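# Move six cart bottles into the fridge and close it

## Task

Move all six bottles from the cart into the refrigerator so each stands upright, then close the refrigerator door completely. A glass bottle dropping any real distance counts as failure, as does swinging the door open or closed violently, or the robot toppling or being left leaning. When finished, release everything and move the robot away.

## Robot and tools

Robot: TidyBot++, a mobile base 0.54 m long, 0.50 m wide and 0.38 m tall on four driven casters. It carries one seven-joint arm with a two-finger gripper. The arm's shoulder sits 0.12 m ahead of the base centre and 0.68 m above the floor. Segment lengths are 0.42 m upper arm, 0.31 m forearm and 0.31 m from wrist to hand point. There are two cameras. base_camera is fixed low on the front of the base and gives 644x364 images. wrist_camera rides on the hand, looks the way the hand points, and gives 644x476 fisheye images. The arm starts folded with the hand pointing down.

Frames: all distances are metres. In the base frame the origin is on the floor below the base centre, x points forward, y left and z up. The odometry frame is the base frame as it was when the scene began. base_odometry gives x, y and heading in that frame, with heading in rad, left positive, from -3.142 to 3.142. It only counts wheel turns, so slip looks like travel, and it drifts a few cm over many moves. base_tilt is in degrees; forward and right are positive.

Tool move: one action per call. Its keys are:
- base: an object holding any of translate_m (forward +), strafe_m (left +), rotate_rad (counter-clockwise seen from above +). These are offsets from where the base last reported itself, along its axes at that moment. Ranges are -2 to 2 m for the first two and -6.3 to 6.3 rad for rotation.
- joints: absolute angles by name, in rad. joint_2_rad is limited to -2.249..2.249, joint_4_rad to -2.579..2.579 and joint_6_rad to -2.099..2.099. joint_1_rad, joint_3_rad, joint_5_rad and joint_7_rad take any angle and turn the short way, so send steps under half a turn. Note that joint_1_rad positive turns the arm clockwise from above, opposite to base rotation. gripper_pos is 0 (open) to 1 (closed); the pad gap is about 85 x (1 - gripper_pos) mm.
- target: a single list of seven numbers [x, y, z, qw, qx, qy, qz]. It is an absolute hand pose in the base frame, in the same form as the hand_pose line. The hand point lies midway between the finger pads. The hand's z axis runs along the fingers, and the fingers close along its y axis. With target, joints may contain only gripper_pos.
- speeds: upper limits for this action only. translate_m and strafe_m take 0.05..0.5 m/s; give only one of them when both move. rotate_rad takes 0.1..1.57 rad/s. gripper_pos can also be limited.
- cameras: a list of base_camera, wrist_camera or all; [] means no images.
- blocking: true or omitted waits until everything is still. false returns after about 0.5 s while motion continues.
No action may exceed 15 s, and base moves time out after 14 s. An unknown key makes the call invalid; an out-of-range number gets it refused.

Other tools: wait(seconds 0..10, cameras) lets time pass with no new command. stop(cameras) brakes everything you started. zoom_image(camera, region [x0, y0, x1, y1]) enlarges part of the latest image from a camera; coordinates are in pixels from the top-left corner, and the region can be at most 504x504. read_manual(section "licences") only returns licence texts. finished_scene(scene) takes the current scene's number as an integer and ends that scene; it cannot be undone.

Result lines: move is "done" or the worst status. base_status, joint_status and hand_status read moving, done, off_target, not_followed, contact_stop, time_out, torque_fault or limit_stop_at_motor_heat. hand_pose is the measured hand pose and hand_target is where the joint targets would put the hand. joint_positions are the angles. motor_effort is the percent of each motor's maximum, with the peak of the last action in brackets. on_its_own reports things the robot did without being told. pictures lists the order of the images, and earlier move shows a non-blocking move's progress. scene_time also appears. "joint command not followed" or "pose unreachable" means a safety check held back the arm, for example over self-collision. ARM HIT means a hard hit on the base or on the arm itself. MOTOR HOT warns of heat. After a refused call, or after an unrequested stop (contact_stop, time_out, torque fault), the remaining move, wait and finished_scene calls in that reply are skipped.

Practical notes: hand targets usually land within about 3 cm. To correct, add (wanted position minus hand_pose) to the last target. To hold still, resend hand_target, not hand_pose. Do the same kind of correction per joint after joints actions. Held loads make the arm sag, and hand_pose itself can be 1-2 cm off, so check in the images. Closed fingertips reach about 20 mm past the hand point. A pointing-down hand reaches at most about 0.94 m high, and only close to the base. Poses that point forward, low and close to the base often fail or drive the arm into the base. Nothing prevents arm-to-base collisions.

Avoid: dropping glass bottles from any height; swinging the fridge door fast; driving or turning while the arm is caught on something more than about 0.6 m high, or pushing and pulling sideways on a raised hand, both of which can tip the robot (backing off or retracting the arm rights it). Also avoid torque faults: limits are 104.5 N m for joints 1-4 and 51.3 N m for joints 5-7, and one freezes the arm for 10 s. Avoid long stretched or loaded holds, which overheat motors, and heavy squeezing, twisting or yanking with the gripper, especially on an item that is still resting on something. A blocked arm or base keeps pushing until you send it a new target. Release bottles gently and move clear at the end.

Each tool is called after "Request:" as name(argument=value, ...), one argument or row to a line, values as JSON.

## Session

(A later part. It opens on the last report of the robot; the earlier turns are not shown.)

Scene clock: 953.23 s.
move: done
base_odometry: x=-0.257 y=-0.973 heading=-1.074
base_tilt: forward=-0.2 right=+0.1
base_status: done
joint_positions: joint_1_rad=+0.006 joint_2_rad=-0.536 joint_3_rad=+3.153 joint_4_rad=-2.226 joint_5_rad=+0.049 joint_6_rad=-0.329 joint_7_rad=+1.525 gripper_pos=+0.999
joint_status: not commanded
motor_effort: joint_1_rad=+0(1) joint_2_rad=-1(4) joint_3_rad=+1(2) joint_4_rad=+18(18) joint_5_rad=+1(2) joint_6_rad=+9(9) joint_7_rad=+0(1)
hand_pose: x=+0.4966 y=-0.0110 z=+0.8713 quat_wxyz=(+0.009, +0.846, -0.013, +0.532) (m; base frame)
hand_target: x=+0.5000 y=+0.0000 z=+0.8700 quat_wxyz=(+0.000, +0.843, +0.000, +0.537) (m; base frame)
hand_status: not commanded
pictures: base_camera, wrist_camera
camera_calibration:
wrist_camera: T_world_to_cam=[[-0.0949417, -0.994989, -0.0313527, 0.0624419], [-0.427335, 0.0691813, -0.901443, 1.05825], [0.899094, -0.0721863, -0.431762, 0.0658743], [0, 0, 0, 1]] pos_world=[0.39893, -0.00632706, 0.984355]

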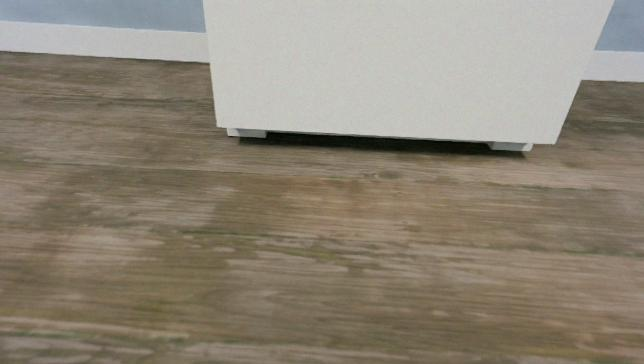

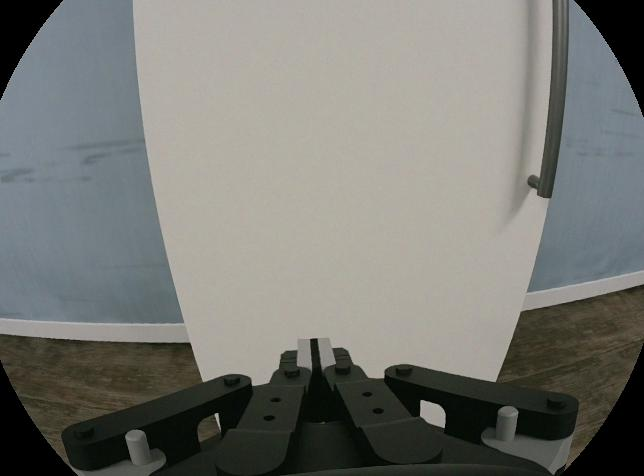

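Request:
move(
  base={"translate_m":0.30,"strafe_m":-0.14},
  speeds={"translate_m":0.25},
  cameras=[],
)

Request:
move(
  base={"translate_m":0.05},
  speeds={"translate_m":0.05},
  cameras=["wrist_camera"],
)

Request:
move(
  base={"translate_m":0.02},
  speeds={"translate_m":0.05},
  cameras=["wrist_camera"],
)

Scene clock: 965.17 s.
move: done
base_odometry: x=-0.237 y=-1.304 heading=-1.074
base_tilt: forward=-0.2 right=+0.1
base_status: done
joint_positions: joint_1_rad=+0.006 joint_2_rad=-0.533 joint_3_rad=+3.153 joint_4_rad=-2.226 joint_5_rad=+0.049 joint_6_rad=-0.329 joint_7_rad=+1.525 gripper_pos=+0.999
joint_status: not commanded
motor_effort: joint_1_rad=+0(1) joint_2_rad=-2(4) joint_3_rad=+1(2) joint_4_rad=+18(18) joint_5_rad=+1(2) joint_6_rad=+9(9) joint_7_rad=+1(1)
hand_pose: x=+0.4972 y=-0.0110 z=+0.8700 quat_wxyz=(+0.009, +0.847, -0.013, +0.531) (m; base frame)
hand_target: x=+0.5000 y=+0.0000 z=+0.8700 quat_wxyz=(+0.000, +0.843, +0.000, +0.537) (m; base frame)
hand_status: not commanded
pictures: none
No camera images: "cameras" was empty.

Scene clock: 966.63 s.
move: done
base_odometry: x=-0.213 y=-1.349 heading=-1.074
base_tilt: forward=-0.2 right=+0.1
base_status: done
joint_positions: joint_1_rad=+0.006 joint_2_rad=-0.532 joint_3_rad=+3.153 joint_4_rad=-2.226 joint_5_rad=+0.049 joint_6_rad=-0.329 joint_7_rad=+1.525 gripper_pos=+0.999
joint_status: not commanded
motor_effort: joint_1_rad=+0(0) joint_2_rad=-2(5) joint_3_rad=+1(2) joint_4_rad=+18(18) joint_5_rad=+2(2) joint_6_rad=+9(9) joint_7_rad=+1(1)
hand_pose: x=+0.4974 y=-0.0110 z=+0.8697 quat_wxyz=(+0.009, +0.848, -0.013, +0.531) (m; base frame)
hand_target: x=+0.5000 y=+0.0000 z=+0.8700 quat_wxyz=(+0.000, +0.843, +0.000, +0.537) (m; base frame)
hand_status: not commanded
pictures: wrist_camera
camera_calibration:
wrist_camera: T_world_to_cam=[[-0.095069, -0.994988, -0.030991, 0.0622105], [-0.431014, 0.0692051, -0.899688, 1.05749], [0.897323, -0.0721749, -0.435433, 0.0685879], [0, 0, 0, 1]] pos_world=[0.400164, -0.00633505, 0.983208]

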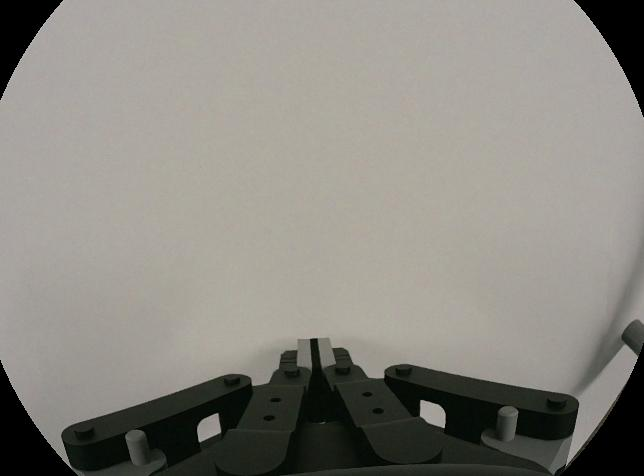

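Scene clock: 967.40 s.
move: done
base_odometry: x=-0.204 y=-1.366 heading=-1.074
base_tilt: forward=-0.2 right=+0.1
base_status: done
joint_positions: joint_1_rad=+0.006 joint_2_rad=-0.564 joint_3_rad=+3.153 joint_4_rad=-2.243 joint_5_rad=+0.049 joint_6_rad=-0.337 joint_7_rad=+1.525 gripper_pos=+0.999
joint_status: not commanded
motor_effort: joint_1_rad=+0(1) joint_2_rad=+5(7) joint_3_rad=+1(2) joint_4_rad=+21(24) joint_5_rad=+1(2) joint_6_rad=+14(19) joint_7_rad=+0(1)
hand_pose: x=+0.4875 y=-0.0110 z=+0.8696 quat_wxyz=(+0.009, +0.846, -0.013, +0.534) (m; base frame)
hand_target: x=+0.5000 y=+0.0000 z=+0.8700 quat_wxyz=(+0.000, +0.843, +0.000, +0.537) (m; base frame)
hand_status: not commanded
pictures: wrist_camera
camera_calibration:
wrist_camera: T_world_to_cam=[[-0.0950157, -0.99497, -0.0317377, 0.0619567], [-0.424326, 0.0693208, -0.902852, 1.05262], [0.900511, -0.072318, -0.428778, 0.0700282], [0, 0, 0, 1]] pos_world=[0.389478, -0.00625888, 0.98235]

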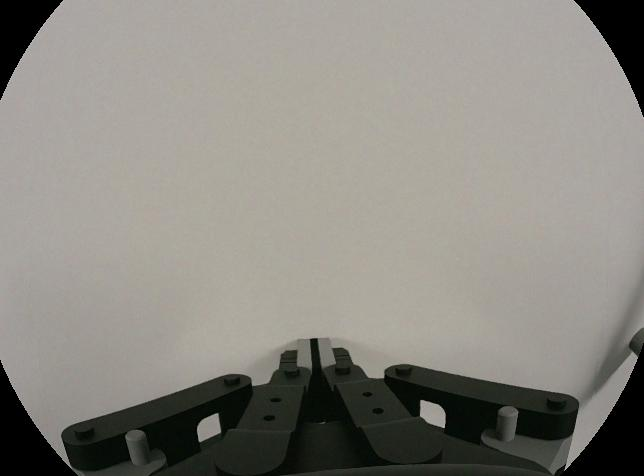

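Request:
move(
  base={"translate_m":0.015},
  speeds={"translate_m":0.05},
  cameras=[],
)

Request:
move(
  base={"translate_m":-0.45},
  speeds={"translate_m":0.3},
  cameras=["base_camera"],
)

Request:
move(
  base={"strafe_m":-0.45},
  cameras=["wrist_camera","base_camera"],
)

Scene clock: 972.73 s.
move: done
base_odometry: x=-0.197 y=-1.379 heading=-1.074
base_tilt: forward=-0.2 right=+0.1
base_status: done
joint_positions: joint_1_rad=+0.006 joint_2_rad=-0.607 joint_3_rad=+3.153 joint_4_rad=-2.260 joint_5_rad=+0.049 joint_6_rad=-0.358 joint_7_rad=+1.525 gripper_pos=+0.999
joint_status: not commanded
motor_effort: joint_1_rad=-1(1) joint_2_rad=+14(19) joint_3_rad=+1(2) joint_4_rad=+21(27) joint_5_rad=+0(2) joint_6_rad=+18(26) joint_7_rad=+0(1)
hand_pose: x=+0.4738 y=-0.0108 z=+0.8691 quat_wxyz=(+0.009, +0.844, -0.013, +0.536) (m; base frame)
hand_target: x=+0.5000 y=+0.0000 z=+0.8700 quat_wxyz=(+0.000, +0.843, +0.000, +0.537) (m; base frame)
hand_status: not commanded
pictures: none
No camera images: "cameras" was empty.

Scene clock: 975.20 s.
move: done
base_odometry: x=-0.412 y=-0.983 heading=-1.073
base_tilt: forward=-0.2 right=+0.1
base_status: done
joint_positions: joint_1_rad=+0.006 joint_2_rad=-0.530 joint_3_rad=+3.153 joint_4_rad=-2.257 joint_5_rad=+0.049 joint_6_rad=-0.306 joint_7_rad=+1.525 gripper_pos=+0.999
joint_status: not commanded
motor_effort: joint_1_rad=+0(1) joint_2_rad=-3(15) joint_3_rad=+1(2) joint_4_rad=+18(20) joint_5_rad=+1(2) joint_6_rad=+9(15) joint_7_rad=+0(1)
hand_pose: x=+0.4954 y=-0.0103 z=+0.8569 quat_wxyz=(+0.008, +0.850, -0.012, +0.526) (m; base frame)
hand_target: x=+0.5000 y=+0.0000 z=+0.8700 quat_wxyz=(+0.000, +0.843, +0.000, +0.537) (m; base frame)
hand_status: not commanded
pictures: base_camera

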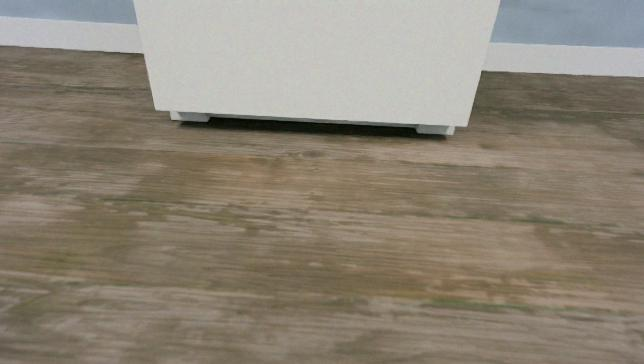

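Scene clock: 977.33 s.
move: done
base_odometry: x=-0.808 y=-1.198 heading=-1.074
base_tilt: forward=-0.2 right=+0.1
base_status: done
joint_positions: joint_1_rad=+0.006 joint_2_rad=-0.530 joint_3_rad=+3.153 joint_4_rad=-2.257 joint_5_rad=+0.049 joint_6_rad=-0.306 joint_7_rad=+1.525 gripper_pos=+0.999
joint_status: not commanded
motor_effort: joint_1_rad=+0(1) joint_2_rad=-2(3) joint_3_rad=+1(4) joint_4_rad=+18(18) joint_5_rad=+1(2) joint_6_rad=+8(9) joint_7_rad=+0(1)
hand_pose: x=+0.4954 y=-0.0102 z=+0.8569 quat_wxyz=(+0.008, +0.850, -0.012, +0.526) (m; base frame)
hand_target: x=+0.5000 y=+0.0000 z=+0.8700 quat_wxyz=(+0.000, +0.843, +0.000, +0.537) (m; base frame)
hand_status: not commanded
pictures: base_camera, wrist_camera
camera_calibration:
wrist_camera: T_world_to_cam=[[-0.0934659, -0.995163, -0.03023, 0.0609965], [-0.440634, 0.0685737, -0.895064, 1.04585], [0.892808, -0.0703375, -0.444912, 0.0752202], [0, 0, 0, 1]] pos_world=[0.399379, -0.00572527, 0.971409]

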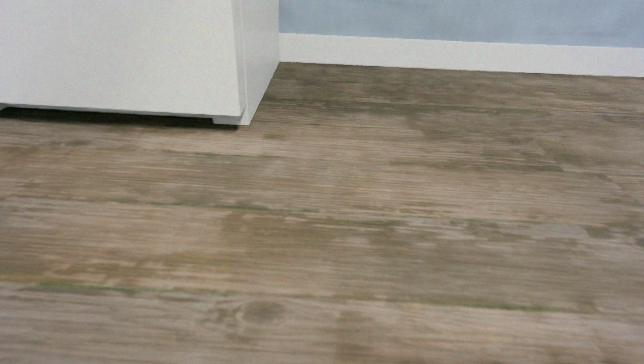

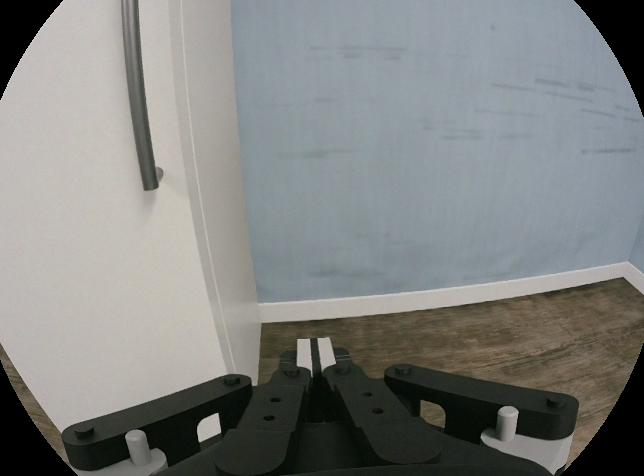

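Door looks flush.

Request:
zoom_image(
  camera="wrist_camera",
  region=[140, 60, 300, 400],
)

Scaled by 1.482.

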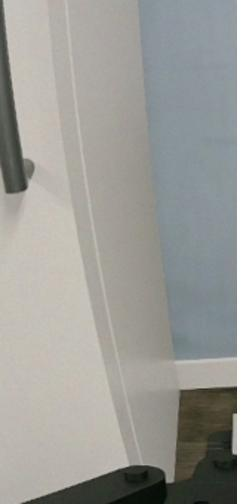

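Flush.

Request:
finished_scene(
  scene=2,
)

The scene is finished: the task was done.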